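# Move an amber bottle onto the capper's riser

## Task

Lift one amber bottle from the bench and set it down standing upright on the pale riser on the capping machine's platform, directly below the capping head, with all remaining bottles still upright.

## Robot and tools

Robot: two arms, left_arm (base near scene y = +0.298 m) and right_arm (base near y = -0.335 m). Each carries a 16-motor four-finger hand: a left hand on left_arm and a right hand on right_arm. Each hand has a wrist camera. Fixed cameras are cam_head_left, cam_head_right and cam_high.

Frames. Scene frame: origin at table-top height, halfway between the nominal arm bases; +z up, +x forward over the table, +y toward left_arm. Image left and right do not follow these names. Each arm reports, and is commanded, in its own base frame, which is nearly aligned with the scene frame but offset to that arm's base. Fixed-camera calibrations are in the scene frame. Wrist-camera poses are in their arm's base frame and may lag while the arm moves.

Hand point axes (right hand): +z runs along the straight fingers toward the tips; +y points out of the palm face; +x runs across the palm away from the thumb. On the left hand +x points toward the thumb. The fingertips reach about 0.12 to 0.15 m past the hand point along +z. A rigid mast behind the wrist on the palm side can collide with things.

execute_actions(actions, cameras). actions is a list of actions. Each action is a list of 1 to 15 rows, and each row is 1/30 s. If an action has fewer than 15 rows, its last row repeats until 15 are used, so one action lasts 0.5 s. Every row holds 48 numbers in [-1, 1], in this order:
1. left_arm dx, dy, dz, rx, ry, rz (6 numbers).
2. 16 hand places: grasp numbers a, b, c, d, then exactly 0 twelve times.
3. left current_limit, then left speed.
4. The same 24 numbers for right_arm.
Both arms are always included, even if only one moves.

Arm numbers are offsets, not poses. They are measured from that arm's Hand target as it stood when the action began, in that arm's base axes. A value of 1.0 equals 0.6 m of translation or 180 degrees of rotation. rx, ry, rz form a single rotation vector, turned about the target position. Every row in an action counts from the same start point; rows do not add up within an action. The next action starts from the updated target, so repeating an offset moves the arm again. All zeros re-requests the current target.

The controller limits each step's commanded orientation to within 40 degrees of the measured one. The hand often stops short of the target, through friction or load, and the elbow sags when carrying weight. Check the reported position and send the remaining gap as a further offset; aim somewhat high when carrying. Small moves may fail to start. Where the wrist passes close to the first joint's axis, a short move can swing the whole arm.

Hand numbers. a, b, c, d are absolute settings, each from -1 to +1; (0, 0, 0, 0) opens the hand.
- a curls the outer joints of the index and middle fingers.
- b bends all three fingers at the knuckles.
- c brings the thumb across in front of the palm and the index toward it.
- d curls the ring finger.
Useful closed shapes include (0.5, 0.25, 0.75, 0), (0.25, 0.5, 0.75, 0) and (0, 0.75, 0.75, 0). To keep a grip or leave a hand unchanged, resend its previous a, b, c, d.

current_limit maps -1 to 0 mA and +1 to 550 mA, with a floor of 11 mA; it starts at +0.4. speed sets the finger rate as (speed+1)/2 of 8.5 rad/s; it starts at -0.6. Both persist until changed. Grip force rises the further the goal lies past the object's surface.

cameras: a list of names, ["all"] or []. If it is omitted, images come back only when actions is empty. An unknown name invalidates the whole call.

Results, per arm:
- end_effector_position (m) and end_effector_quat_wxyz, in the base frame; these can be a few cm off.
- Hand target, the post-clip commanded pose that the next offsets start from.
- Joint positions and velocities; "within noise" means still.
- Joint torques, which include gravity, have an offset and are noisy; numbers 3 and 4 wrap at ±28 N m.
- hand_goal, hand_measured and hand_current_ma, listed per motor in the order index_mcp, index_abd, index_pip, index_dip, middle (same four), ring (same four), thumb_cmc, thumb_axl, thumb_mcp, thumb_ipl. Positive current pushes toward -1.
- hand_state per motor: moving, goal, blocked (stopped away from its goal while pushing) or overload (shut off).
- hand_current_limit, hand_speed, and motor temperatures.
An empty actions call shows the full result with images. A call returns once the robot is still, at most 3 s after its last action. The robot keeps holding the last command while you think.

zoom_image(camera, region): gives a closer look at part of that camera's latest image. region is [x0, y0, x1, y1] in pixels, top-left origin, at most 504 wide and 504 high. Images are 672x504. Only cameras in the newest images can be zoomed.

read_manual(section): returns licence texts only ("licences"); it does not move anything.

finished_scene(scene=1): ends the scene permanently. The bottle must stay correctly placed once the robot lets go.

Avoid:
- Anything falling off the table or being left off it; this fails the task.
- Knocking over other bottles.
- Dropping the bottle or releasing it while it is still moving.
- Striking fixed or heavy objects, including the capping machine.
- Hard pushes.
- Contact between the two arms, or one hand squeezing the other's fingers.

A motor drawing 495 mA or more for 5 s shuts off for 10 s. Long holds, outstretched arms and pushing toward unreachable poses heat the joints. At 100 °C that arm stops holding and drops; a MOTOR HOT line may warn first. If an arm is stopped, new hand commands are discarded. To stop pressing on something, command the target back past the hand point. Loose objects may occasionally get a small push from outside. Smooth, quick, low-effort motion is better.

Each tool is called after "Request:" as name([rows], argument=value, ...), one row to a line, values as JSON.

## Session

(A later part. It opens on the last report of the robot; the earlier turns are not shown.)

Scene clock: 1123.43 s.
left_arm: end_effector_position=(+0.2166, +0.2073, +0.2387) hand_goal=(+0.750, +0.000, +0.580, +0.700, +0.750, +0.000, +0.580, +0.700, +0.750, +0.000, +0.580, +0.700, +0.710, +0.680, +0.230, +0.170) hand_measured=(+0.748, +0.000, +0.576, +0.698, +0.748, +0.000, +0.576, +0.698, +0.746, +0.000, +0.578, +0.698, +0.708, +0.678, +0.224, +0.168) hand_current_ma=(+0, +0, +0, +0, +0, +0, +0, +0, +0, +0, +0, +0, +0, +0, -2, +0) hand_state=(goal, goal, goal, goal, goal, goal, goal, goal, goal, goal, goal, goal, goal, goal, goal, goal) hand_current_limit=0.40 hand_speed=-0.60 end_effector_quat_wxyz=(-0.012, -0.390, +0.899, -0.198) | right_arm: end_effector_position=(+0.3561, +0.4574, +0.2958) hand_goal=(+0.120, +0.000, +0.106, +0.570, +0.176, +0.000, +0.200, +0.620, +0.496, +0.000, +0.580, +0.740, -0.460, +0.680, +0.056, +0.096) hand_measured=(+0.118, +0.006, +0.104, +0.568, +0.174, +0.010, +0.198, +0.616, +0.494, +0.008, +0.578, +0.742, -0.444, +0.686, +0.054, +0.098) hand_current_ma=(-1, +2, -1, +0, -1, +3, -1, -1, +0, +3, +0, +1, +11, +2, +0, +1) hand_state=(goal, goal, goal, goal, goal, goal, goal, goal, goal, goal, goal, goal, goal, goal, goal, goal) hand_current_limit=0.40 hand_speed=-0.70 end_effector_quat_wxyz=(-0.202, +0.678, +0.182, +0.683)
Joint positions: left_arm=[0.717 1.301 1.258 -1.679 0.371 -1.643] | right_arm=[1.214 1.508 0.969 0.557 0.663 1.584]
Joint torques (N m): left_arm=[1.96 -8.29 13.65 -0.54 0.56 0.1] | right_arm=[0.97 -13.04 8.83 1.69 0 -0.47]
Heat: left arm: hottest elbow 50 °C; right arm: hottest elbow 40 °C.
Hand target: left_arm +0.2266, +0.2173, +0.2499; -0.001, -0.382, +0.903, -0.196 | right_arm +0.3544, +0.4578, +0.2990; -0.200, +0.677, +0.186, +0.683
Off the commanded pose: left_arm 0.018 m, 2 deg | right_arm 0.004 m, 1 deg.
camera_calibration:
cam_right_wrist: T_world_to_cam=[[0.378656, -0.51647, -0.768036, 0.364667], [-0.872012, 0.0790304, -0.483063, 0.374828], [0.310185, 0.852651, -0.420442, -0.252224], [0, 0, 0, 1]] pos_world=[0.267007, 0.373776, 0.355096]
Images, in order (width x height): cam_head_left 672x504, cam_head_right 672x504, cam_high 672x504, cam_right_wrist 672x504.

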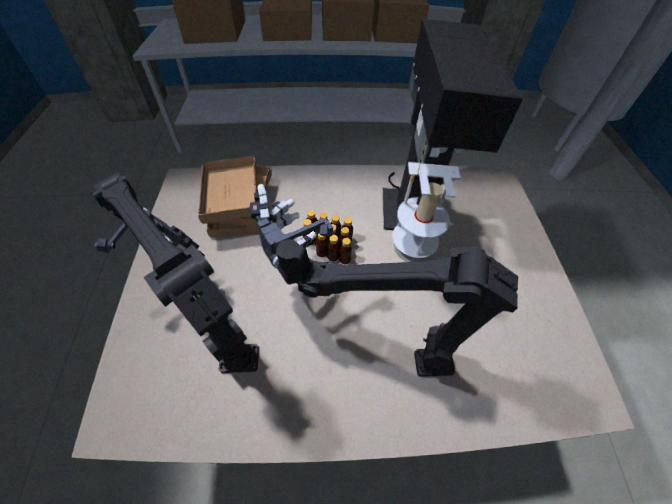

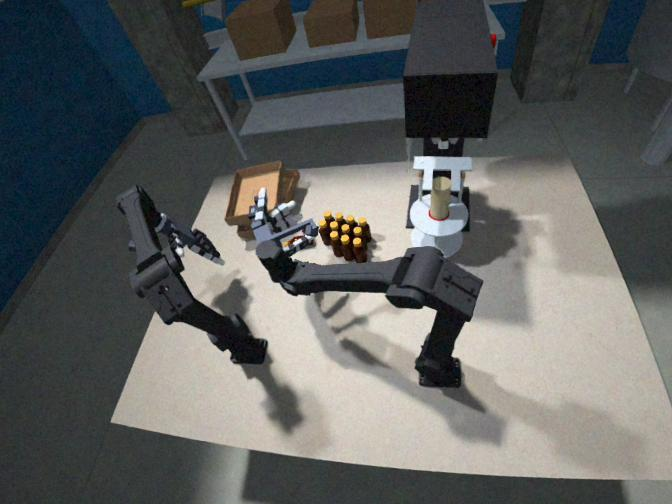

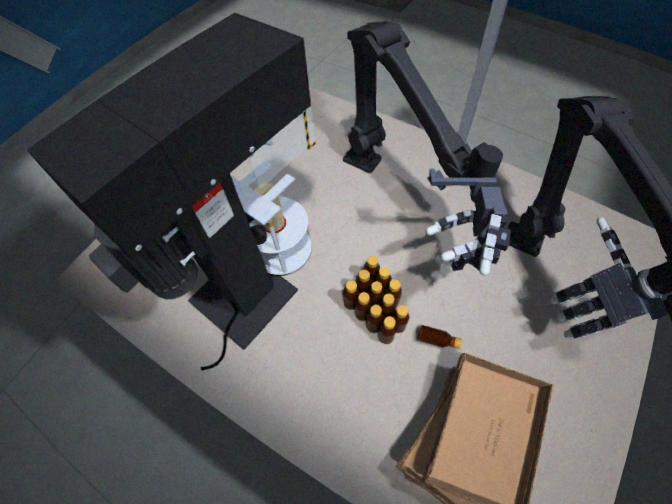

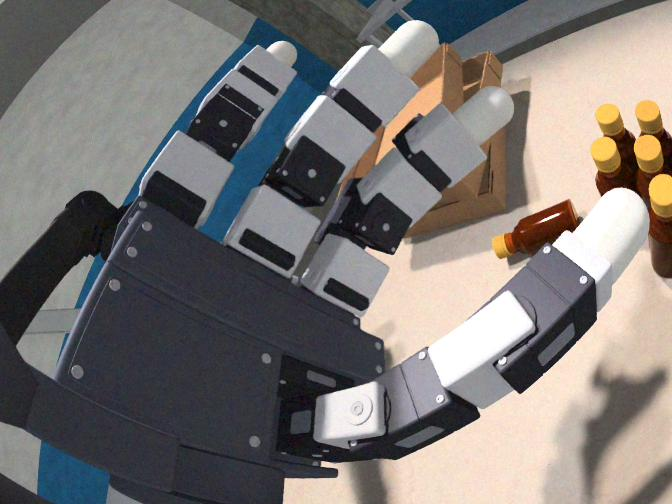

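Request:
execute_actions(actions=[], cameras=["cam_high"])

Request:
zoom_image(camera="cam_high", region=[340, 220, 500, 350])

Scene clock: 1233.90 s.
left_arm: end_effector_position=(+0.2166, +0.2073, +0.2387) hand_goal=(+0.750, +0.000, +0.580, +0.700, +0.750, +0.000, +0.580, +0.700, +0.750, +0.000, +0.580, +0.700, +0.710, +0.680, +0.230, +0.170) hand_measured=(+0.748, +0.000, +0.576, +0.698, +0.748, +0.000, +0.576, +0.698, +0.746, +0.000, +0.578, +0.698, +0.708, +0.678, +0.224, +0.168) hand_current_ma=(+0, +0, +0, +0, +0, +0, +0, +0, +0, +0, +0, +0, +0, +0, -2, +0) hand_state=(goal, goal, goal, goal, goal, goal, goal, goal, goal, goal, goal, goal, goal, goal, goal, goal) hand_current_limit=0.40 hand_speed=-0.60 end_effector_quat_wxyz=(-0.012, -0.390, +0.899, -0.198) | right_arm: end_effector_position=(+0.3561, +0.4574, +0.2958) hand_goal=(+0.120, +0.000, +0.106, +0.570, +0.176, +0.000, +0.200, +0.620, +0.496, +0.000, +0.580, +0.740, -0.460, +0.680, +0.056, +0.096) hand_measured=(+0.118, +0.006, +0.104, +0.568, +0.174, +0.010, +0.198, +0.616, +0.494, +0.008, +0.578, +0.742, -0.444, +0.686, +0.054, +0.098) hand_current_ma=(-1, +2, -1, +0, -1, +3, -1, -1, +0, +3, +0, +1, +11, +2, +0, +1) hand_state=(goal, goal, goal, goal, goal, goal, goal, goal, goal, goal, goal, goal, goal, goal, goal, goal) hand_current_limit=0.40 hand_speed=-0.70 end_effector_quat_wxyz=(-0.202, +0.678, +0.182, +0.683)
Joint positions: left_arm=[0.717 1.301 1.258 -1.679 0.371 -1.643] | right_arm=[1.214 1.508 0.969 0.557 0.663 1.584]
Joint velocities: within noise
Joint torques (N m): left_arm=[1.96 -8.18 13.64 -0.54 0.56 0.1] | right_arm=[1.03 -13.16 8.76 1.62 0 -0.46]
Motor temperatures (°C): left_arm=[25 31 51 26 23 25] | right_arm=[31 33 38 24 24 27]
Heat: left arm: hottest elbow 51 °C; right arm: hottest elbow 38 °C.
Hand target: left_arm +0.2266, +0.2173, +0.2499; -0.001, -0.382, +0.903, -0.196 | right_arm +0.3544, +0.4578, +0.2990; -0.200, +0.677, +0.186, +0.683
Off the commanded pose: left_arm 0.018 m, 2 deg | right_arm 0.004 m, 1 deg.
Images, in order (width x height): cam_high 672x504.

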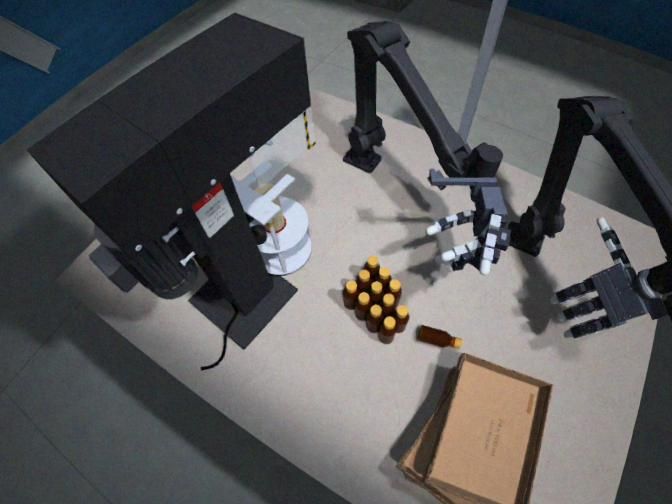

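Scaled by 3.150 from the camera's 672x504 image, which has a finer 960x720 frame.

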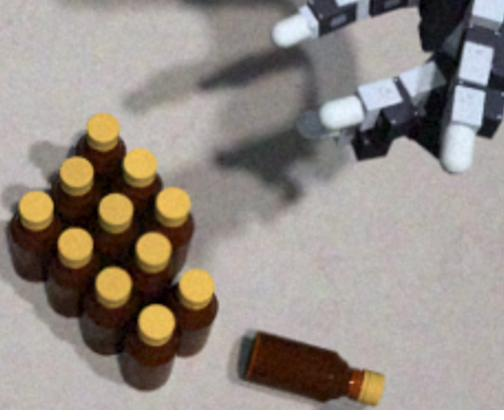

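Request:
execute_actions([
  [[0,0,0.02,0.0169,-0.0142,-0.098,0,0,0,0,0,0,0,0,0,0,0,0,0,0,0,0,0.4,-0.6,0,-0.091,0.021,0,0,0,0.1,0.1,0.7,0,0,0,0,0,0,0,0,0,0,0,0,0,0.4,-0.7]],
  [[0,0,0.02,0.0169,-0.0142,-0.098,0,0,0,0,0,0,0,0,0,0,0,0,0,0,0,0,0.4,-0.6,0,-0.091,0.021,0,0,0,0.1,0.1,0.7,0,0,0,0,0,0,0,0,0,0,0,0,0,0.4,-0.7]],
  [[0.04,-0.09,0.02,0.0169,-0.0142,-0.098,0,0,0,0,0,0,0,0,0,0,0,0,0,0,0,0,0.4,-0.6,0,-0.091,0.021,0,0,0,0.1,0.1,0.7,0,0,0,0,0,0,0,0,0,0,0,0,0,0.4,-0.7]],
  [[0.054,-0.116,0.02,0.0169,-0.0142,-0.098,0,0,0,0,0,0,0,0,0,0,0,0,0,0,0,0,0.4,-0.6,0,-0.091,0.021,0,0,0,0.1,0.1,0.7,0,0,0,0,0,0,0,0,0,0,0,0,0,0.4,-0.7]],
  [[0.06,-0.116,0.0,0.0169,-0.0142,-0.098,0,0,0,0,0,0,0,0,0,0,0,0,0,0,0,0,0.4,-0.6,0,0,0,0,0,0,0.1,0.1,0.7,0,0,0,0,0,0,0,0,0,0,0,0,0,0.4,-0.7]],
  [[0.06,-0.116,0.0,0.0169,-0.0142,-0.098,0,0,0,0,0,0,0,0,0,0,0,0,0,0,0,0,0.4,-0.6,0,0,0,0,0,0,0.1,0.1,0.7,0,0,0,0,0,0,0,0,0,0,0,0,0,0.4,-0.7]],
], cameras=["cam_head_left", "cam_high", "cam_left_wrist"])

Scene clock: 1390.07 s.
left_arm: end_effector_position=(+0.3426, -0.0431, +0.2801) hand_goal=(+0.750, +0.000, +0.580, +0.700, +0.750, +0.000, +0.580, +0.700, +0.750, +0.000, +0.580, +0.700, +0.710, +0.680, +0.230, +0.170) hand_measured=(+0.748, +0.000, +0.578, +0.698, +0.748, +0.000, +0.578, +0.698, +0.748, +0.000, +0.578, +0.698, +0.708, +0.678, +0.224, +0.168) hand_current_ma=(+0, +0, +0, +0, +0, +0, +0, +0, +0, +0, +0, +0, +0, +0, -2, +0) hand_state=(goal, goal, goal, goal, goal, goal, goal, goal, goal, goal, goal, goal, goal, goal, goal, goal) hand_current_limit=0.40 hand_speed=-0.60 end_effector_quat_wxyz=(-0.013, +0.508, +0.860, -0.037) | right_arm: end_effector_position=(+0.3528, +0.2421, +0.3461) hand_goal=(+0.380, +0.000, +0.136, +0.626, +0.550, +0.000, +0.400, +0.766, +0.786, +0.000, +0.580, +0.710, -0.470, +0.680, +0.056, +0.070) hand_measured=(+0.380, +0.006, +0.134, +0.624, +0.550, +0.010, +0.398, +0.764, +0.786, +0.008, +0.578, +0.712, -0.452, +0.684, +0.054, +0.072) hand_current_ma=(+0, +2, +0, +0, +0, +3, +0, -1, +0, +3, +0, +1, +13, +2, +0, +0) hand_state=(goal, goal, goal, goal, goal, goal, goal, goal, goal, goal, goal, goal, goal, goal, goal, goal) hand_current_limit=0.40 hand_speed=-0.70 end_effector_quat_wxyz=(-0.202, +0.677, +0.187, +0.682)
Joint positions: left_arm=[-0.315 1.146 1.226 -1.693 0.067 -0.817] | right_arm=[0.946 0.872 0.615 0.27 0.387 1.584]
Joint torques (N m): left_arm=[2.14 -6.48 14.01 -0.03 -0.05 0.13] | right_arm=[0.32 -5.66 10.14 1.84 -0.14 -0.32]
Heat: left arm: hottest elbow 53 °C; right arm: hottest elbow 38 °C.
Hand target: left_arm +0.3551, -0.0456, +0.2980; +0.000, +0.514, +0.857, -0.034 | right_arm +0.3544, +0.2394, +0.3494; -0.200, +0.677, +0.186, +0.683
Off the commanded pose: left_arm 0.022 m, 2 deg | right_arm 0.005 m, 0 deg.
joint sent to its limit (left arm) — joint 4 (wrist pitch), lower limit. The joint targets still meet the commanded pose.
camera_calibration:
cam_left_wrist: T_world_to_cam=[[-0.164325, -0.985636, 0.0389821, -0.0283476], [-0.667968, 0.140269, 0.730851, -0.0130796], [-0.725821, 0.0940583, -0.681423, 0.572473], [0, 0, 0, 1]] pos_world=[0.402118, -0.0799515, 0.400761]
Images, in order (width x height): cam_head_left 672x504, cam_high 672x504, cam_left_wrist 672x504.

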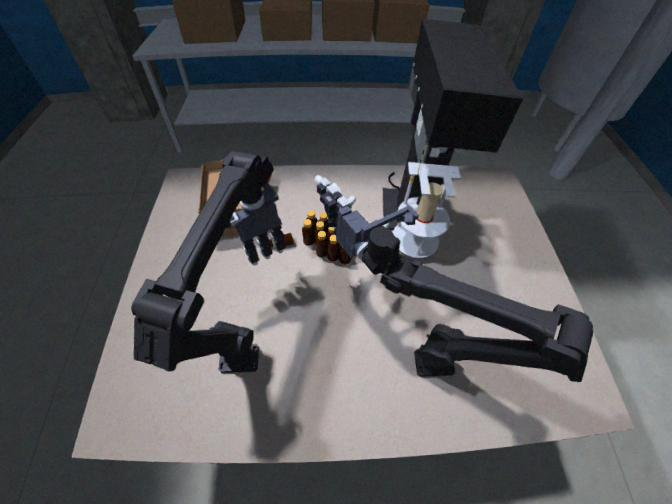

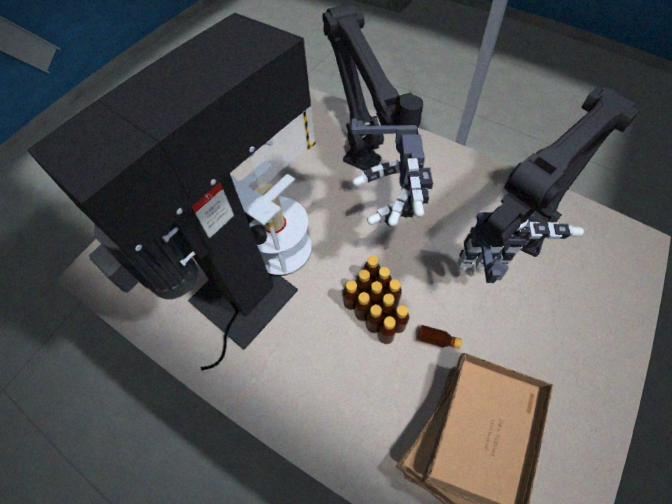

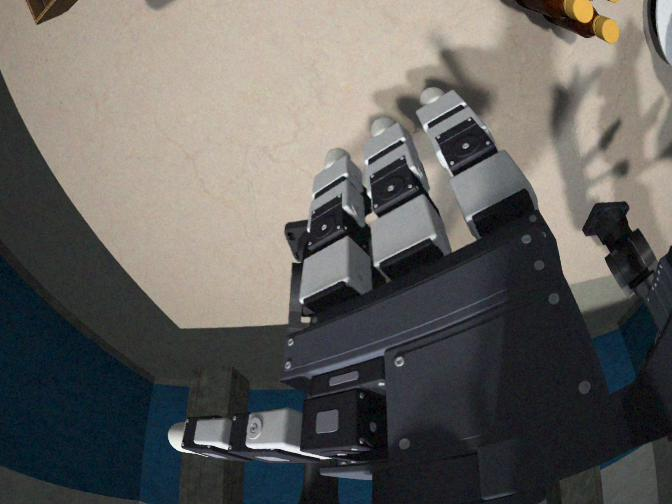

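Request:
execute_actions(actions=[], cameras=["all"])

Scene clock: 1439.00 s.
left_arm: end_effector_position=(+0.3426, -0.0431, +0.2801) hand_goal=(+0.750, +0.000, +0.580, +0.700, +0.750, +0.000, +0.580, +0.700, +0.750, +0.000, +0.580, +0.700, +0.710, +0.680, +0.230, +0.170) hand_measured=(+0.748, +0.000, +0.578, +0.698, +0.748, +0.000, +0.578, +0.698, +0.748, +0.000, +0.578, +0.698, +0.708, +0.678, +0.224, +0.168) hand_current_ma=(+0, +0, +0, +0, +0, +0, +0, +0, +0, +0, +0, +0, +0, +0, -2, +0) hand_state=(goal, goal, goal, goal, goal, goal, goal, goal, goal, goal, goal, goal, goal, goal, goal, goal) hand_current_limit=0.40 hand_speed=-0.60 end_effector_quat_wxyz=(-0.013, +0.508, +0.860, -0.038) | right_arm: end_effector_position=(+0.3528, +0.2421, +0.3461) hand_goal=(+0.380, +0.000, +0.136, +0.626, +0.550, +0.000, +0.400, +0.766, +0.786, +0.000, +0.580, +0.710, -0.470, +0.680, +0.056, +0.070) hand_measured=(+0.380, +0.006, +0.134, +0.624, +0.550, +0.010, +0.398, +0.764, +0.786, +0.008, +0.578, +0.712, -0.452, +0.684, +0.054, +0.072) hand_current_ma=(+0, +2, +0, +0, +0, +3, +0, -1, +0, +3, +0, +1, +13, +2, +0, +0) hand_state=(goal, goal, goal, goal, goal, goal, goal, goal, goal, goal, goal, goal, goal, goal, goal, goal) hand_current_limit=0.40 hand_speed=-0.70 end_effector_quat_wxyz=(-0.202, +0.677, +0.187, +0.682)
Joint positions: left_arm=[-0.315 1.146 1.226 -1.693 0.067 -0.817] | right_arm=[0.946 0.872 0.615 0.27 0.387 1.584]
Joint velocities: within noise
Joint torques (N m): left_arm=[2.14 -6.53 14.01 -0.02 -0.05 0.13] | right_arm=[0.15 -5.71 10.11 1.87 -0.14 -0.32]
Motor temperatures (°C): left_arm=[24 30 53 26 23 25] | right_arm=[30 32 40 24 24 27]
Heat: left arm: hottest elbow 53 °C; right arm: hottest elbow 40 °C.
Hand target: left_arm +0.3550, -0.0456, +0.2980; +0.000, +0.514, +0.857, -0.034 | right_arm +0.3544, +0.2394, +0.3494; -0.200, +0.677, +0.186, +0.683
Off the commanded pose: left_arm 0.022 m, 2 deg | right_arm 0.005 m, 0 deg.
camera_calibration:
cam_left_wrist: T_world_to_cam=[[-0.164749, -0.985564, 0.0389917, -0.0281754], [-0.667934, 0.140567, 0.730825, -0.0130588], [-0.725756, 0.0943589, -0.68145, 0.572483], [0, 0, 0, 1]] pos_world=[0.402118, -0.0799518, 0.400761]
cam_right_wrist: T_world_to_cam=[[0.384048, -0.518779, -0.76379, 0.290528], [-0.87165, 0.0691206, -0.48523, 0.416257], [0.304521, 0.852109, -0.425648, -0.0425115], [0, 0, 0, 1]] pos_world=[0.264199, 0.158173, 0.405788]

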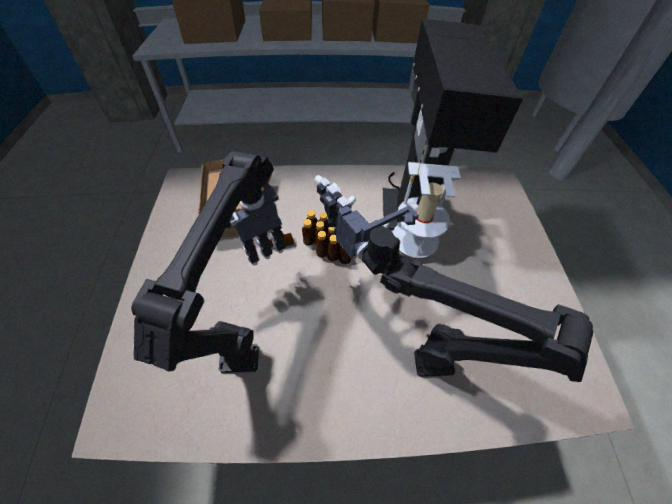

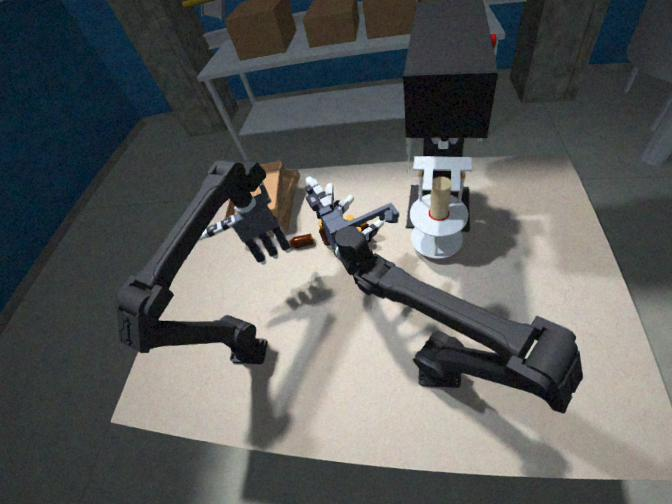

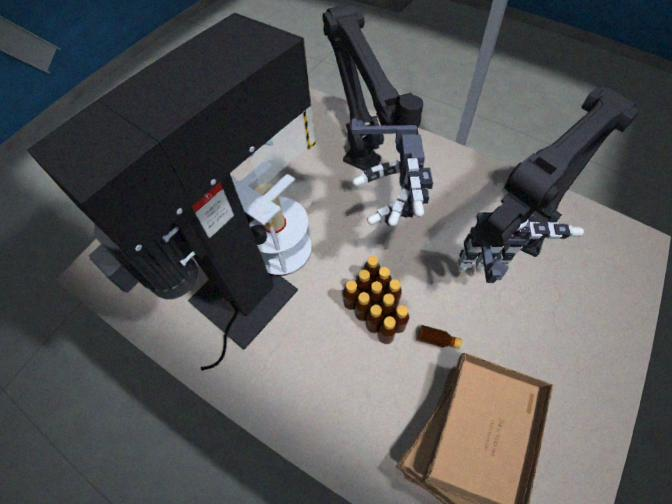

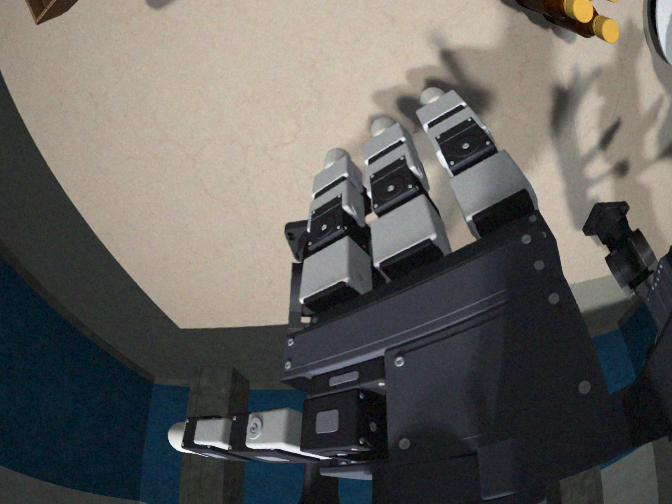

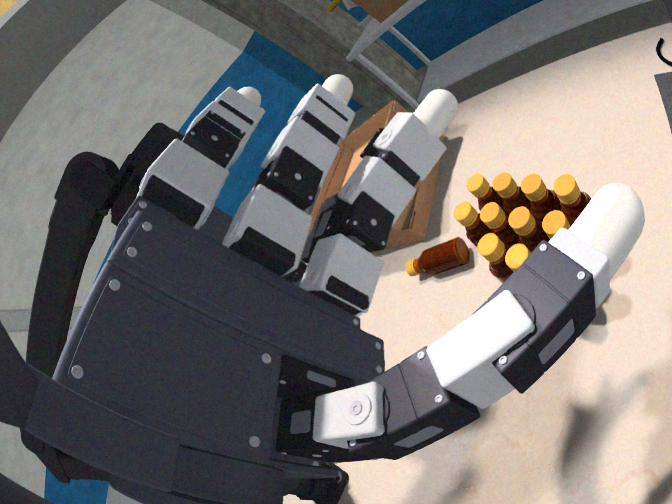

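Request:
execute_actions([
  [[0.075,-0.0244,0.005,0.0034,-0.0028,-0.0196,0,0,0,0,0,0,0,0,0,0,0,0,0,0,0,0,0.4,-0.6,0,0,0,0,0,0,0.1,0.1,0.7,0,0,0,0,0,0,0,0,0,0,0,0,0,0.4,-0.7]],
  [[0.075,-0.0244,0.005,0.0034,-0.0028,-0.0196,0,0,0,0,0,0,0,0,0,0,0,0,0,0,0,0,0.4,-0.6,0,0,0,0,0,0,0.1,0.1,0.7,0,0,0,0,0,0,0,0,0,0,0,0,0,0.4,-0.7]],
  [[0.075,-0.0244,0.005,0.0034,-0.0028,-0.0196,0,0,0,0,0,0,0,0,0,0,0,0,0,0,0,0,0.4,-0.6,0,0,0,0,0,0,0.1,0.1,0.7,0,0,0,0,0,0,0,0,0,0,0,0,0,0.4,-0.7]],
  [[0.075,-0.0244,0.005,0.0034,-0.0028,-0.0196,0,0,0,0,0,0,0,0,0,0,0,0,0,0,0,0,0.4,-0.6,0,0,0,0,0,0,0.1,0.1,0.7,0,0,0,0,0,0,0,0,0,0,0,0,0,0.4,-0.7]],
  [[0.075,-0.0244,0.005,0.0034,-0.0028,-0.0196,0,0,0,0,0,0,0,0,0,0,0,0,0,0,0,0,0.4,-0.6,0,0,0,0,0,0,0.1,0.1,0.7,0,0,0,0,0,0,0,0,0,0,0,0,0,0.4,-0.7]],
], cameras=["cam_head_left","cam_high","cam_left_wrist","cam_right_wrist"])

Scene clock: 1521.57 s.
left_arm: end_effector_position=(+0.5653, -0.1192, +0.3014) hand_goal=(+0.750, +0.000, +0.580, +0.700, +0.750, +0.000, +0.580, +0.700, +0.750, +0.000, +0.580, +0.700, +0.710, +0.680, +0.230, +0.170) hand_measured=(+0.748, +0.000, +0.578, +0.698, +0.748, +0.000, +0.578, +0.698, +0.748, +0.000, +0.578, +0.698, +0.708, +0.678, +0.224, +0.168) hand_current_ma=(+0, +0, +0, +0, +0, +0, +0, +0, +0, +0, +0, +0, +0, +0, -2, +0) hand_state=(goal, goal, goal, goal, goal, goal, goal, goal, goal, goal, goal, goal, goal, goal, goal, goal) hand_current_limit=0.40 hand_speed=-0.60 end_effector_quat_wxyz=(+0.001, +0.638, +0.770, +0.001) | right_arm: end_effector_position=(+0.3528, +0.2421, +0.3461) hand_goal=(+0.380, +0.000, +0.136, +0.626, +0.550, +0.000, +0.400, +0.766, +0.786, +0.000, +0.580, +0.710, -0.470, +0.680, +0.056, +0.070) hand_measured=(+0.380, +0.006, +0.134, +0.624, +0.550, +0.010, +0.398, +0.764, +0.786, +0.008, +0.578, +0.712, -0.452, +0.684, +0.054, +0.072) hand_current_ma=(+0, +2, +0, +0, +0, +3, +0, -1, +0, +3, +0, +1, +13, +2, +0, +0) hand_state=(goal, goal, goal, goal, goal, goal, goal, goal, goal, goal, goal, goal, goal, goal, goal, goal) hand_current_limit=0.40 hand_speed=-0.70 end_effector_quat_wxyz=(-0.202, +0.677, +0.187, +0.682)
Joint positions: left_arm=[-0.313 1.682 1.811 -1.697 -0.002 -0.5] | right_arm=[0.946 0.872 0.615 0.27 0.387 1.584]
Joint torques (N m): left_arm=[2.61 -15.85 14.09 0.23 -0.14 0.15] | right_arm=[0.32 -5.6 10.17 1.8 -0.14 -0.33]
Motor temperatures (°C): left_arm=[24 30 55 26 23 25] | right_arm=[30 31 41 24 24 27]
Heat: left arm: hottest elbow 55 °C; right arm: hottest elbow 41 °C.
Hand target: left_arm +0.5800, -0.1186, +0.3130; +0.000, +0.640, +0.768, +0.001 | right_arm +0.3544, +0.2394, +0.3494; -0.200, +0.677, +0.186, +0.683
Off the commanded pose: left_arm 0.019 m, 0 deg | right_arm 0.005 m, 0 deg.
joint sent to its limit (left arm) — joint 4 (wrist pitch), lower limit. The joint targets still meet the commanded pose.
camera_calibration:
cam_left_wrist: T_world_to_cam=[[-0.463152, -0.885966, -0.02357, 0.13209], [-0.646573, 0.319578, 0.692686, 0.15145], [-0.606163, 0.336058, -0.720855, 0.72888], [0, 0, 0, 1]] pos_world=[0.600922, -0.176319, 0.423622]
cam_right_wrist: T_world_to_cam=[[0.384048, -0.518779, -0.76379, 0.290528], [-0.87165, 0.0691206, -0.48523, 0.416257], [0.304521, 0.852109, -0.425648, -0.0425115], [0, 0, 0, 1]] pos_world=[0.264199, 0.158173, 0.405788]
Images, in order (width x height): cam_head_left 672x504, cam_high 672x504, cam_left_wrist 672x504, cam_right_wrist 672x504.

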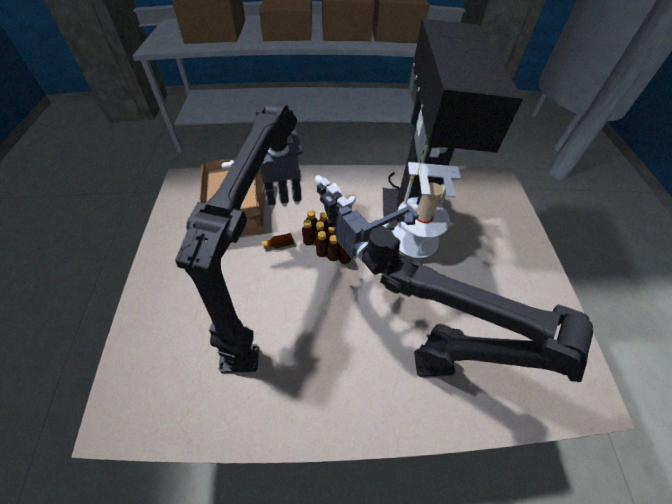

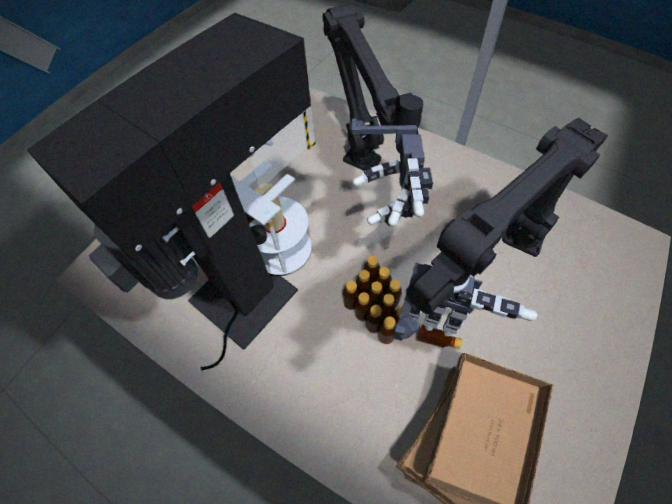

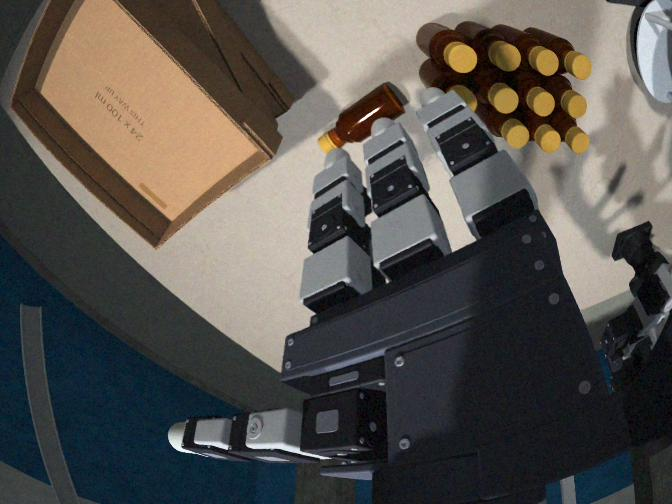

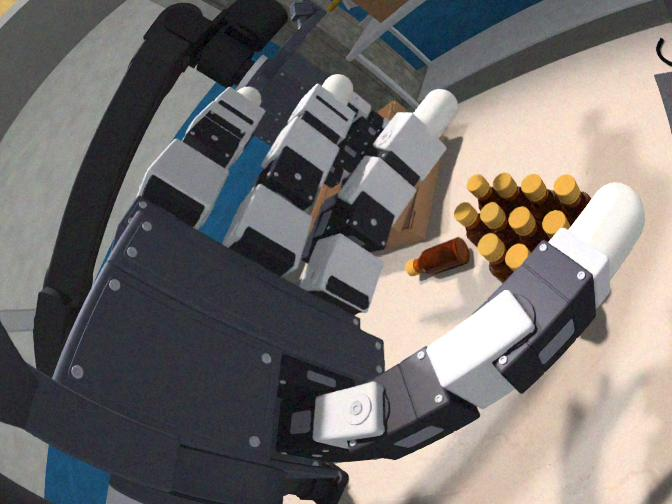

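Request:
execute_actions([
  [[0.05,0.0,-0.05,0,0,0,0,0,0,0,0,0,0,0,0,0,0,0,0,0,0,0,0.4,-0.6,0,0,0,0,0,0,0.1,0.1,0.7,0,0,0,0,0,0,0,0,0,0,0,0,0,0.4,-0.7]],
  [[0,0.0,-0.07,0,0,0,0,0,0,0,0,0,0,0,0,0,0,0,0,0,0,0,0.4,-0.6,0,0,0,0,0,0,0.1,0.1,0.7,0,0,0,0,0,0,0,0,0,0,0,0,0,0.4,-0.7]],
  [[0,0.0,-0.06,0,0,0,0,0,0,0,0,0,0,0,0,0,0,0,0,0,0,0,0.4,-0.6,0,0,0,0,0,0,0.1,0.1,0.7,0,0,0,0,0,0,0,0,0,0,0,0,0,0.4,-0.7]],
], cameras=["cam_head_left","cam_left_wrist","cam_right_wrist"])

Scene clock: 1576.43 s.
left_arm: end_effector_position=(+0.6064, -0.1198, +0.2169) hand_goal=(+0.750, +0.000, +0.580, +0.700, +0.750, +0.000, +0.580, +0.700, +0.750, +0.000, +0.580, +0.700, +0.710, +0.680, +0.230, +0.170) hand_measured=(+0.748, +0.000, +0.578, +0.698, +0.748, +0.000, +0.578, +0.698, +0.748, +0.000, +0.578, +0.698, +0.708, +0.678, +0.224, +0.168) hand_current_ma=(+0, +0, +0, +0, +0, +0, +0, +0, +0, +0, +0, +0, +0, +0, -2, +0) hand_state=(goal, goal, goal, goal, goal, goal, goal, goal, goal, goal, goal, goal, goal, goal, goal, goal) hand_current_limit=0.40 hand_speed=-0.60 end_effector_quat_wxyz=(+0.005, +0.636, +0.772, +0.003) | right_arm: end_effector_position=(+0.3528, +0.2421, +0.3461) hand_goal=(+0.380, +0.000, +0.136, +0.626, +0.550, +0.000, +0.400, +0.766, +0.786, +0.000, +0.580, +0.710, -0.470, +0.680, +0.056, +0.070) hand_measured=(+0.380, +0.006, +0.134, +0.624, +0.550, +0.010, +0.398, +0.764, +0.786, +0.008, +0.578, +0.712, -0.452, +0.684, +0.054, +0.072) hand_current_ma=(+0, +2, +0, +0, +0, +3, +0, -1, +0, +3, +0, +1, +13, +2, +0, +0) hand_state=(goal, goal, goal, goal, goal, goal, goal, goal, goal, goal, goal, goal, goal, goal, goal, goal) hand_current_limit=0.40 hand_speed=-0.70 end_effector_quat_wxyz=(-0.202, +0.677, +0.187, +0.682)
Joint positions: left_arm=[-0.291 1.779 1.719 -1.499 -0.002 -0.483] | right_arm=[0.946 0.872 0.615 0.27 0.387 1.584]
Joint torques (N m): left_arm=[2.26 -18.02 9.36 0.85 0.04 0.12] | right_arm=[0.21 -5.54 10.19 1.81 -0.14 -0.32]
Motor temperatures (°C): left_arm=[24 32 62 26 23 25] | right_arm=[30 30 41 24 24 27]
Heat: left arm: hottest elbow 62 °C; right arm: hottest elbow 41 °C.
Hand target: left_arm +0.6101, -0.1186, +0.2051; +0.000, +0.640, +0.768, +0.001 | right_arm +0.3544, +0.2394, +0.3494; -0.200, +0.677, +0.186, +0.683
Off the commanded pose: left_arm 0.013 m, 1 deg | right_arm 0.005 m, 0 deg.
camera_calibration:
cam_left_wrist: T_world_to_cam=[[-0.459328, -0.887917, -0.0249109, 0.146257], [-0.652644, 0.31833, 0.687548, 0.241465], [-0.602555, 0.332068, -0.725712, 0.691462], [0, 0, 0, 1]] pos_world=[0.641415, -0.176614, 0.339427]
cam_right_wrist: T_world_to_cam=[[0.384048, -0.518779, -0.76379, 0.290528], [-0.87165, 0.0691206, -0.48523, 0.416257], [0.304521, 0.852109, -0.425648, -0.0425115], [0, 0, 0, 1]] pos_world=[0.264199, 0.158173, 0.405788]
Images, in order (width x height): cam_head_left 672x504, cam_left_wrist 672x504, cam_right_wrist 672x504.

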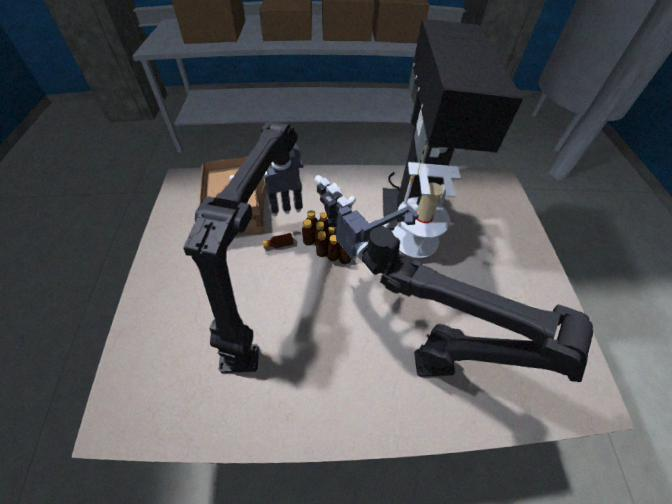

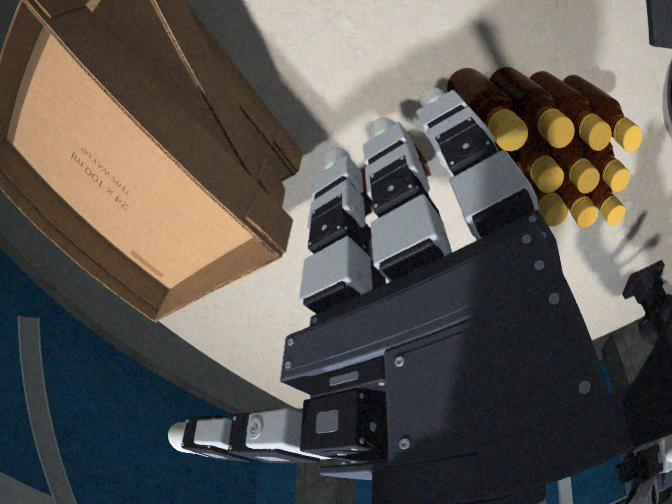

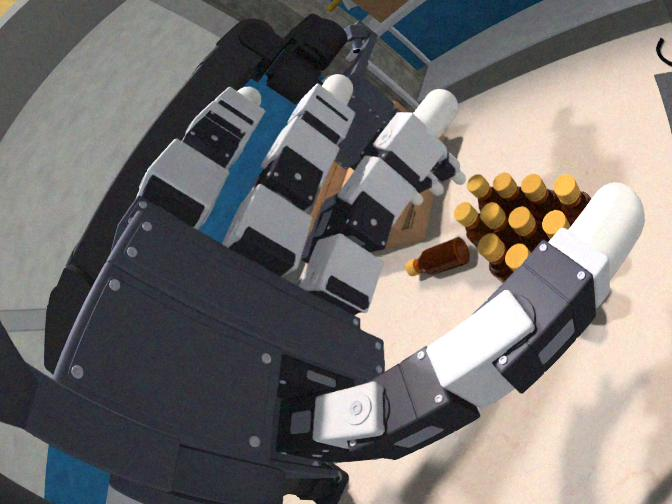

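Request:
execute_actions([
  [[0.01,0.0,-0.06,0,0,0,0,0,0,0,0,0,0,0,0,0,0,0,0,0,0,0,0.4,-0.6,0,0,0,0,0,0,0.1,0.1,0.7,0,0,0,0,0,0,0,0,0,0,0,0,0,0.4,-0.7]],
  [[0,0.0,-0.05,0,0,0,0,0,0,0,0,0,0,0,0,0,0,0,0,0,0,0,0.4,-0.6,0,0,0,0,0,0,0.1,0.1,0.7,0,0,0,0,0,0,0,0,0,0,0,0,0,0.4,-0.7]],
], cameras=["cam_head_left","cam_left_wrist"])

Scene clock: 1610.13 s.
left_arm: end_effector_position=(+0.6130, -0.1220, +0.1554) hand_goal=(+0.750, +0.000, +0.580, +0.700, +0.750, +0.000, +0.580, +0.700, +0.750, +0.000, +0.580, +0.700, +0.710, +0.680, +0.230, +0.170) hand_measured=(+0.748, +0.000, +0.578, +0.698, +0.748, +0.000, +0.578, +0.698, +0.748, +0.000, +0.578, +0.698, +0.708, +0.678, +0.224, +0.168) hand_current_ma=(+0, +0, +0, +0, +0, +0, +0, +0, +0, +0, +0, +0, +0, +0, -2, +0) hand_state=(goal, goal, goal, goal, goal, goal, goal, goal, goal, goal, goal, goal, goal, goal, goal, goal) hand_current_limit=0.40 hand_speed=-0.60 end_effector_quat_wxyz=(+0.008, +0.637, +0.771, +0.004) | right_arm: end_effector_position=(+0.3528, +0.2421, +0.3461) hand_goal=(+0.380, +0.000, +0.136, +0.626, +0.550, +0.000, +0.400, +0.766, +0.786, +0.000, +0.580, +0.710, -0.470, +0.680, +0.056, +0.070) hand_measured=(+0.380, +0.006, +0.134, +0.624, +0.550, +0.010, +0.398, +0.764, +0.786, +0.008, +0.578, +0.712, -0.452, +0.684, +0.054, +0.072) hand_current_ma=(+0, +2, +0, +0, +0, +3, +0, -1, +0, +3, +0, +1, +13, +2, +0, +0) hand_state=(goal, goal, goal, goal, goal, goal, goal, goal, goal, goal, goal, goal, goal, goal, goal, goal) hand_current_limit=0.40 hand_speed=-0.70 end_effector_quat_wxyz=(-0.202, +0.677, +0.187, +0.682)
Joint positions: left_arm=[-0.291 1.815 1.605 -1.343 -0.002 -0.481] | right_arm=[0.946 0.872 0.615 0.27 0.387 1.584]
Joint torques (N m): left_arm=[2.49 -17.49 9.05 0.87 0.04 0.14] | right_arm=[0.38 -5.48 10.17 1.87 -0.14 -0.32]
Motor temperatures (°C): left_arm=[24 33 52 26 23 25] | right_arm=[30 30 41 24 24 27]
Heat: left arm: hottest elbow 52 °C; right arm: hottest elbow 41 °C.
Hand target: left_arm +0.6160, -0.1186, +0.1390; +0.000, +0.640, +0.768, +0.001 | right_arm +0.3544, +0.2394, +0.3494; -0.200, +0.677, +0.186, +0.683
Off the commanded pose: left_arm 0.017 m, 1 deg | right_arm 0.005 m, 0 deg.
camera_calibration:
cam_left_wrist: T_world_to_cam=[[-0.461462, -0.88677, -0.0262903, 0.147498], [-0.656614, 0.321464, 0.68229, 0.29235], [-0.596583, 0.332114, -0.730609, 0.648666], [0, 0, 0, 1]] pos_world=[0.647009, -0.178614, 0.278332]
Images, in order (width x height): cam_head_left 672x504, cam_left_wrist 672x504.

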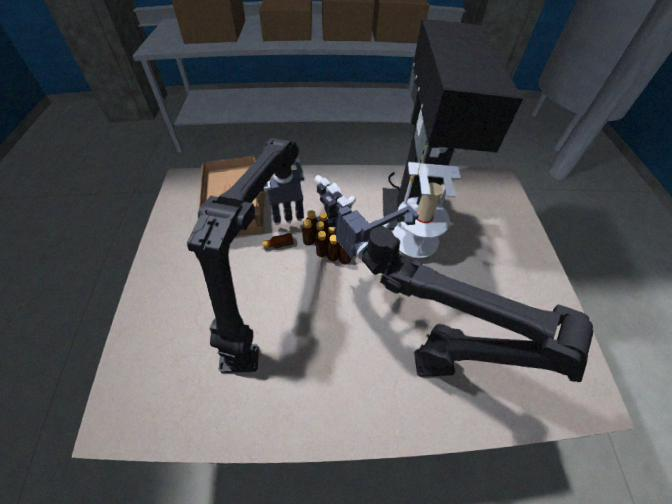

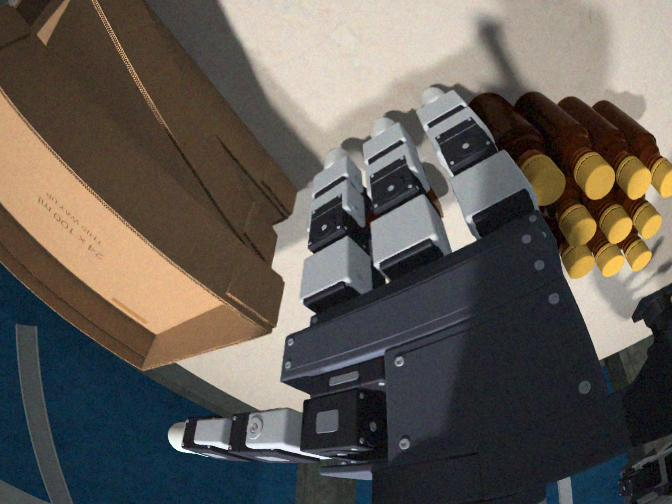

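Request:
execute_actions([
  [[0.0,0.0,-0.03,0,0,0,0,0,0,0,0,0,0,0,0,0,0,0,0,0,0,0,0.4,-0.6,0,0,0,0,0,0,0.1,0.1,0.7,0,0,0,0,0,0,0,0,0,0,0,0,0,0.4,-0.7]],
  [[-0.025,0.001,0,0,0,0,0,0,0,0,0,0,0,0,0,0,0,0,0,0,0,0,0.4,-0.6,0,0,0,0,0,0,0.1,0.1,0.7,0,0,0,0,0,0,0,0,0,0,0,0,0,0.4,-0.7]],
  [[-0.025,0.001,0,0,0,0,0,0,0,0,0,0,0,0,0,0,0,0,0,0,0,0,0.4,-0.6,0,0,0,0,0,0,0.1,0.1,0.7,0,0,0,0,0,0,0,0,0,0,0,0,0,0.4,-0.7]],
], cameras=["cam_head_left","cam_high","cam_left_wrist","cam_right_wrist"])

Scene clock: 1619.40 s.
left_arm: end_effector_position=(+0.5932, -0.1163, +0.1316) hand_goal=(+0.750, +0.000, +0.580, +0.700, +0.750, +0.000, +0.580, +0.700, +0.750, +0.000, +0.580, +0.700, +0.710, +0.680, +0.230, +0.170) hand_measured=(+0.742, -0.002, +0.574, +0.698, +0.744, -0.002, +0.576, +0.698, +0.742, -0.004, +0.576, +0.698, +0.710, +0.678, +0.224, +0.168) hand_current_ma=(-3, +0, -1, +0, -2, +0, -1, +0, -2, +0, -1, +0, +0, +0, -2, +0) hand_state=(goal, goal, goal, goal, goal, goal, goal, goal, goal, goal, goal, goal, goal, goal, goal, goal) hand_current_limit=0.40 hand_speed=-0.60 end_effector_quat_wxyz=(+0.009, +0.637, +0.771, +0.004) | right_arm: end_effector_position=(+0.3528, +0.2421, +0.3461) hand_goal=(+0.380, +0.000, +0.136, +0.626, +0.550, +0.000, +0.400, +0.766, +0.786, +0.000, +0.580, +0.710, -0.470, +0.680, +0.056, +0.070) hand_measured=(+0.380, +0.006, +0.134, +0.624, +0.550, +0.010, +0.398, +0.764, +0.786, +0.008, +0.578, +0.712, -0.452, +0.684, +0.054, +0.072) hand_current_ma=(+0, +2, +0, +0, +0, +3, +0, -1, +0, +3, +0, +1, +13, +2, +0, +0) hand_state=(goal, goal, goal, goal, goal, goal, goal, goal, goal, goal, goal, goal, goal, goal, goal, goal) hand_current_limit=0.40 hand_speed=-0.70 end_effector_quat_wxyz=(-0.202, +0.677, +0.187, +0.682)
Joint positions: left_arm=[-0.291 1.777 1.486 -1.259 0 -0.481] | right_arm=[0.946 0.872 0.615 0.27 0.387 1.584]
Joint torques (N m): left_arm=[1.44 -18.73 7.64 0.54 -0.04 -0.01] | right_arm=[0.32 -5.36 10.14 1.83 -0.16 -0.32]
Heat: left arm: hottest elbow 52 °C; right arm: hottest elbow 41 °C.
Hand target: left_arm +0.5860, -0.1174, +0.1210; +0.000, +0.640, +0.768, +0.001 | right_arm +0.3544, +0.2394, +0.3494; -0.200, +0.677, +0.186, +0.683
Off the commanded pose: left_arm 0.013 m, 1 deg | right_arm 0.005 m, 0 deg.
camera_calibration:
cam_left_wrist: T_world_to_cam=[[-0.46148, -0.886789, -0.0253281, 0.14273], [-0.657993, 0.322987, 0.680239, 0.295106], [-0.595048, 0.330582, -0.732553, 0.616694], [0, 0, 0, 1]] pos_world=[0.627007, -0.172612, 0.254633]
cam_right_wrist: T_world_to_cam=[[0.384048, -0.518779, -0.76379, 0.290528], [-0.87165, 0.0691206, -0.48523, 0.416257], [0.304521, 0.852109, -0.425648, -0.0425115], [0, 0, 0, 1]] pos_world=[0.264199, 0.158173, 0.405788]
Images, in order (width x height): cam_head_left 672x504, cam_high 672x504, cam_left_wrist 672x504, cam_right_wrist 672x504.

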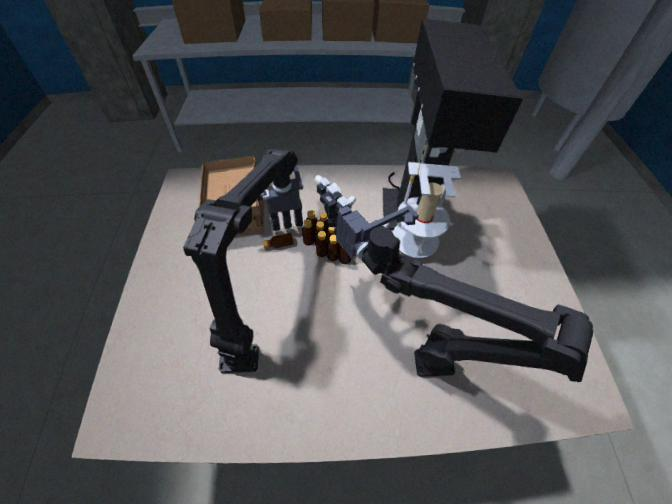

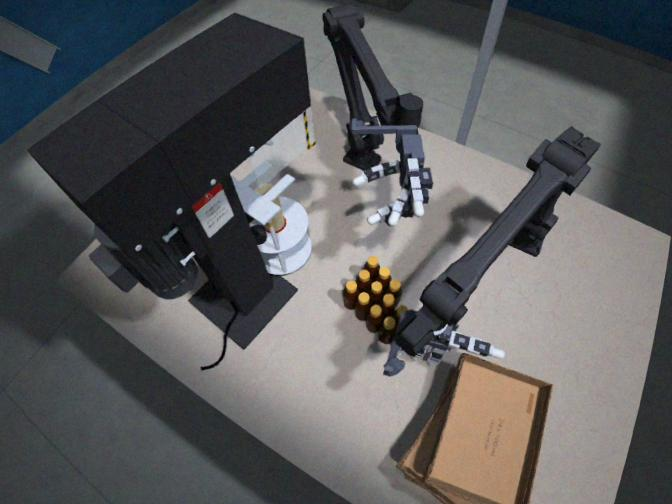

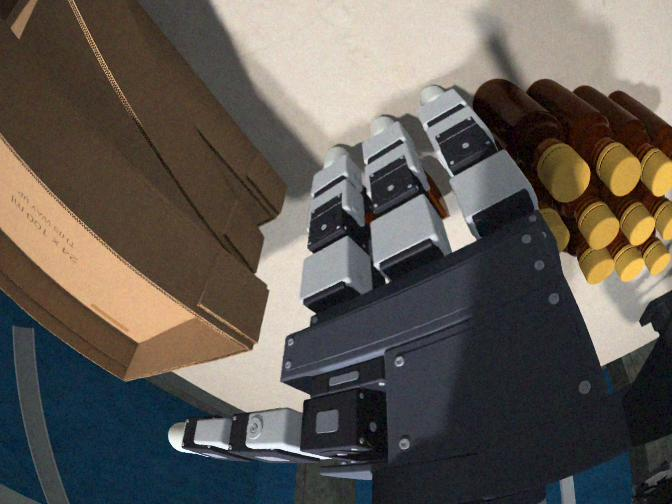

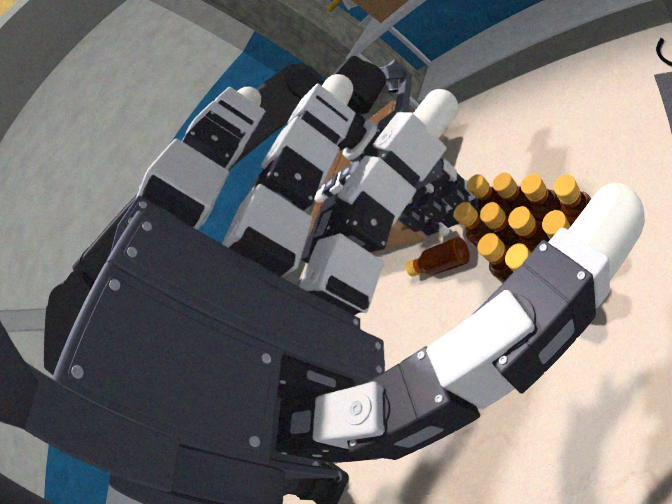

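Request:
execute_actions([
  [[-0.025,0.001,0,0,0,0,0,0,0,0,0,0,0,0,0,0,0,0,0,0,0,0,0.4,-0.6,0,0,0,0,0,0,0.1,0.1,0.7,0,0,0,0,0,0,0,0,0,0,0,0,0,0.4,-0.7]],
  [[-0.02,0.0008,0,0,0,0,0,0,0,0,0,0,0,0,0,0,0,0,0,0,0,0,0.4,-0.6,0,0,0,0,0,0,0.1,0.1,0.7,0,0,0,0,0,0,0,0,0,0,0,0,0,0.4,-0.7]],
  [[-0.02,0.0008,0,0,0,0,0,0,0,0,0,0,0,0,0,0,0,0,0,0,0,0,0.4,-0.6,0,0,0,0,0,0,0.1,0.1,0.7,0,0,0,0,0,0,0,0,0,0,0,0,0,0.4,-0.7]],
  [[-0.02,0.0008,0,0,0,0,0,0,0,0,0,0,0,0,0,0,0,0,0,0,0,0,0.4,-0.6,0,0,0,0,0,0,0.1,0.1,0.7,0,0,0,0,0,0,0,0,0,0,0,0,0,0.4,-0.7]],
  [[-0.02,0.0008,0,0,0,0,0,0,0,0,0,0,0,0,0,0,0,0,0,0,0,0,0.4,-0.6,0,0,0,0,0,0,0.1,0.1,0.7,0,0,0,0,0,0,0,0,0,0,0,0,0,0.4,-0.7]],
], cameras=["cam_head_left","cam_left_wrist","cam_right_wrist"])

Scene clock: 1634.23 s.
left_arm: end_effector_position=(+0.5321, -0.1127, +0.1307) hand_goal=(+0.750, +0.000, +0.580, +0.700, +0.750, +0.000, +0.580, +0.700, +0.750, +0.000, +0.580, +0.700, +0.710, +0.680, +0.230, +0.170) hand_measured=(+0.738, -0.002, +0.572, +0.696, +0.740, -0.002, +0.574, +0.698, +0.740, -0.002, +0.576, +0.698, +0.710, +0.678, +0.224, +0.168) hand_current_ma=(-4, +0, -2, -1, -4, +0, -1, +0, -4, +0, -1, +0, +0, +0, -2, +0) hand_state=(goal, goal, goal, goal, goal, goal, goal, goal, goal, goal, goal, goal, goal, goal, goal, goal) hand_current_limit=0.40 hand_speed=-0.60 end_effector_quat_wxyz=(+0.009, +0.642, +0.767, +0.004) | right_arm: end_effector_position=(+0.3528, +0.2421, +0.3461) hand_goal=(+0.380, +0.000, +0.136, +0.626, +0.550, +0.000, +0.400, +0.766, +0.786, +0.000, +0.580, +0.710, -0.470, +0.680, +0.056, +0.070) hand_measured=(+0.380, +0.006, +0.134, +0.624, +0.550, +0.010, +0.398, +0.764, +0.786, +0.008, +0.578, +0.712, -0.452, +0.684, +0.054, +0.072) hand_current_ma=(+0, +2, +0, +0, +0, +3, +0, -1, +0, +3, +0, +1, +13, +2, +0, +0) hand_state=(goal, goal, goal, goal, goal, goal, goal, goal, goal, goal, goal, goal, goal, goal, goal, goal) hand_current_limit=0.40 hand_speed=-0.70 end_effector_quat_wxyz=(-0.202, +0.677, +0.187, +0.682)
Joint positions: left_arm=[-0.32 1.629 1.288 -1.21 -0.001 -0.497] | right_arm=[0.946 0.872 0.615 0.27 0.387 1.584]
Joint torques (N m): left_arm=[0.91 -16.09 7.56 0.5 -0.01 -0.19] | right_arm=[0.03 -5.42 10.18 1.83 -0.13 -0.32]
Heat: left arm: hottest elbow 51 °C; right arm: hottest elbow 41 °C.
Hand target: left_arm +0.5231, -0.1149, +0.1211; +0.000, +0.640, +0.768, +0.001 | right_arm +0.3544, +0.2394, +0.3494; -0.200, +0.677, +0.186, +0.683
Off the commanded pose: left_arm 0.014 m, 1 deg | right_arm 0.005 m, 0 deg.
camera_calibration:
cam_left_wrist: T_world_to_cam=[[-0.471913, -0.881271, -0.0256845, 0.123852], [-0.654026, 0.330392, 0.680508, 0.253001], [-0.591226, 0.337939, -0.73229, 0.57726], [0, 0, 0, 1]] pos_world=[0.565208, -0.169521, 0.253733]
cam_right_wrist: T_world_to_cam=[[0.384048, -0.518779, -0.76379, 0.290528], [-0.87165, 0.0691206, -0.48523, 0.416257], [0.304521, 0.852109, -0.425648, -0.0425115], [0, 0, 0, 1]] pos_world=[0.264199, 0.158173, 0.405788]
Images, in order (width x height): cam_head_left 672x504, cam_left_wrist 672x504, cam_right_wrist 672x504.

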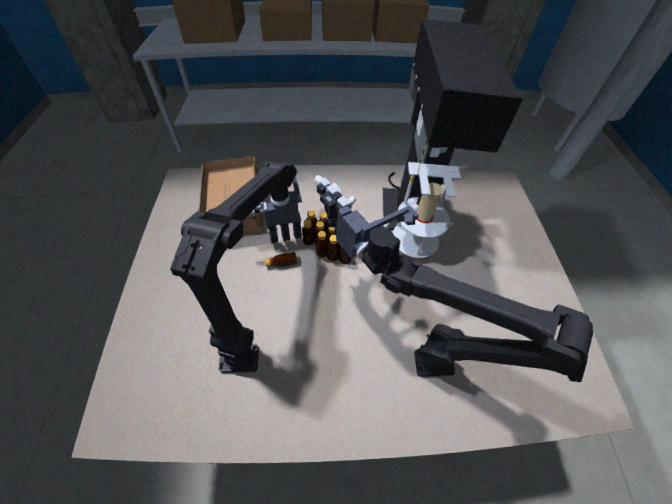

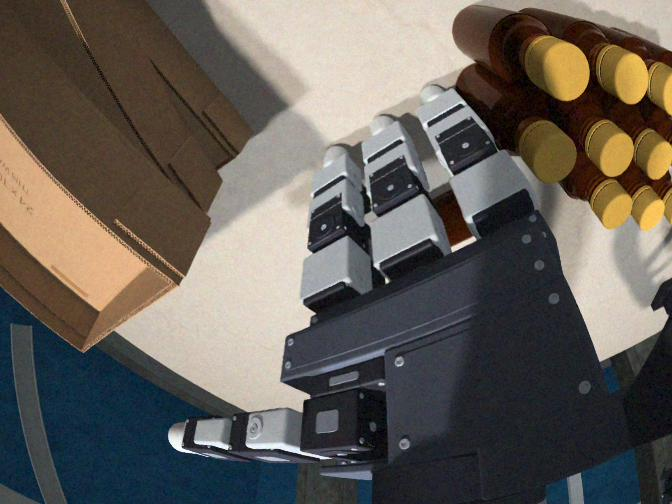

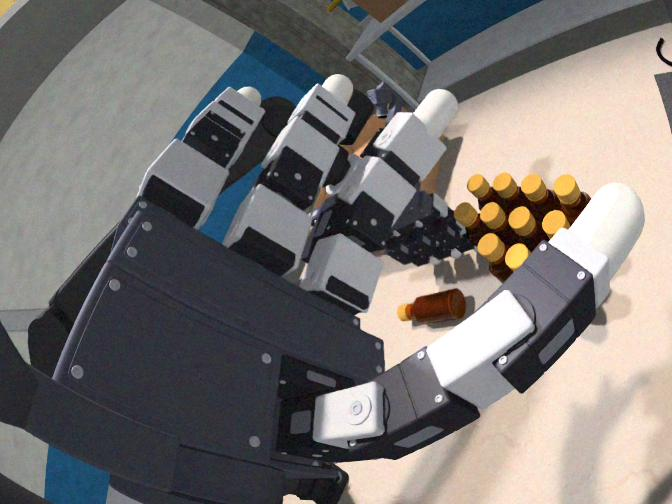

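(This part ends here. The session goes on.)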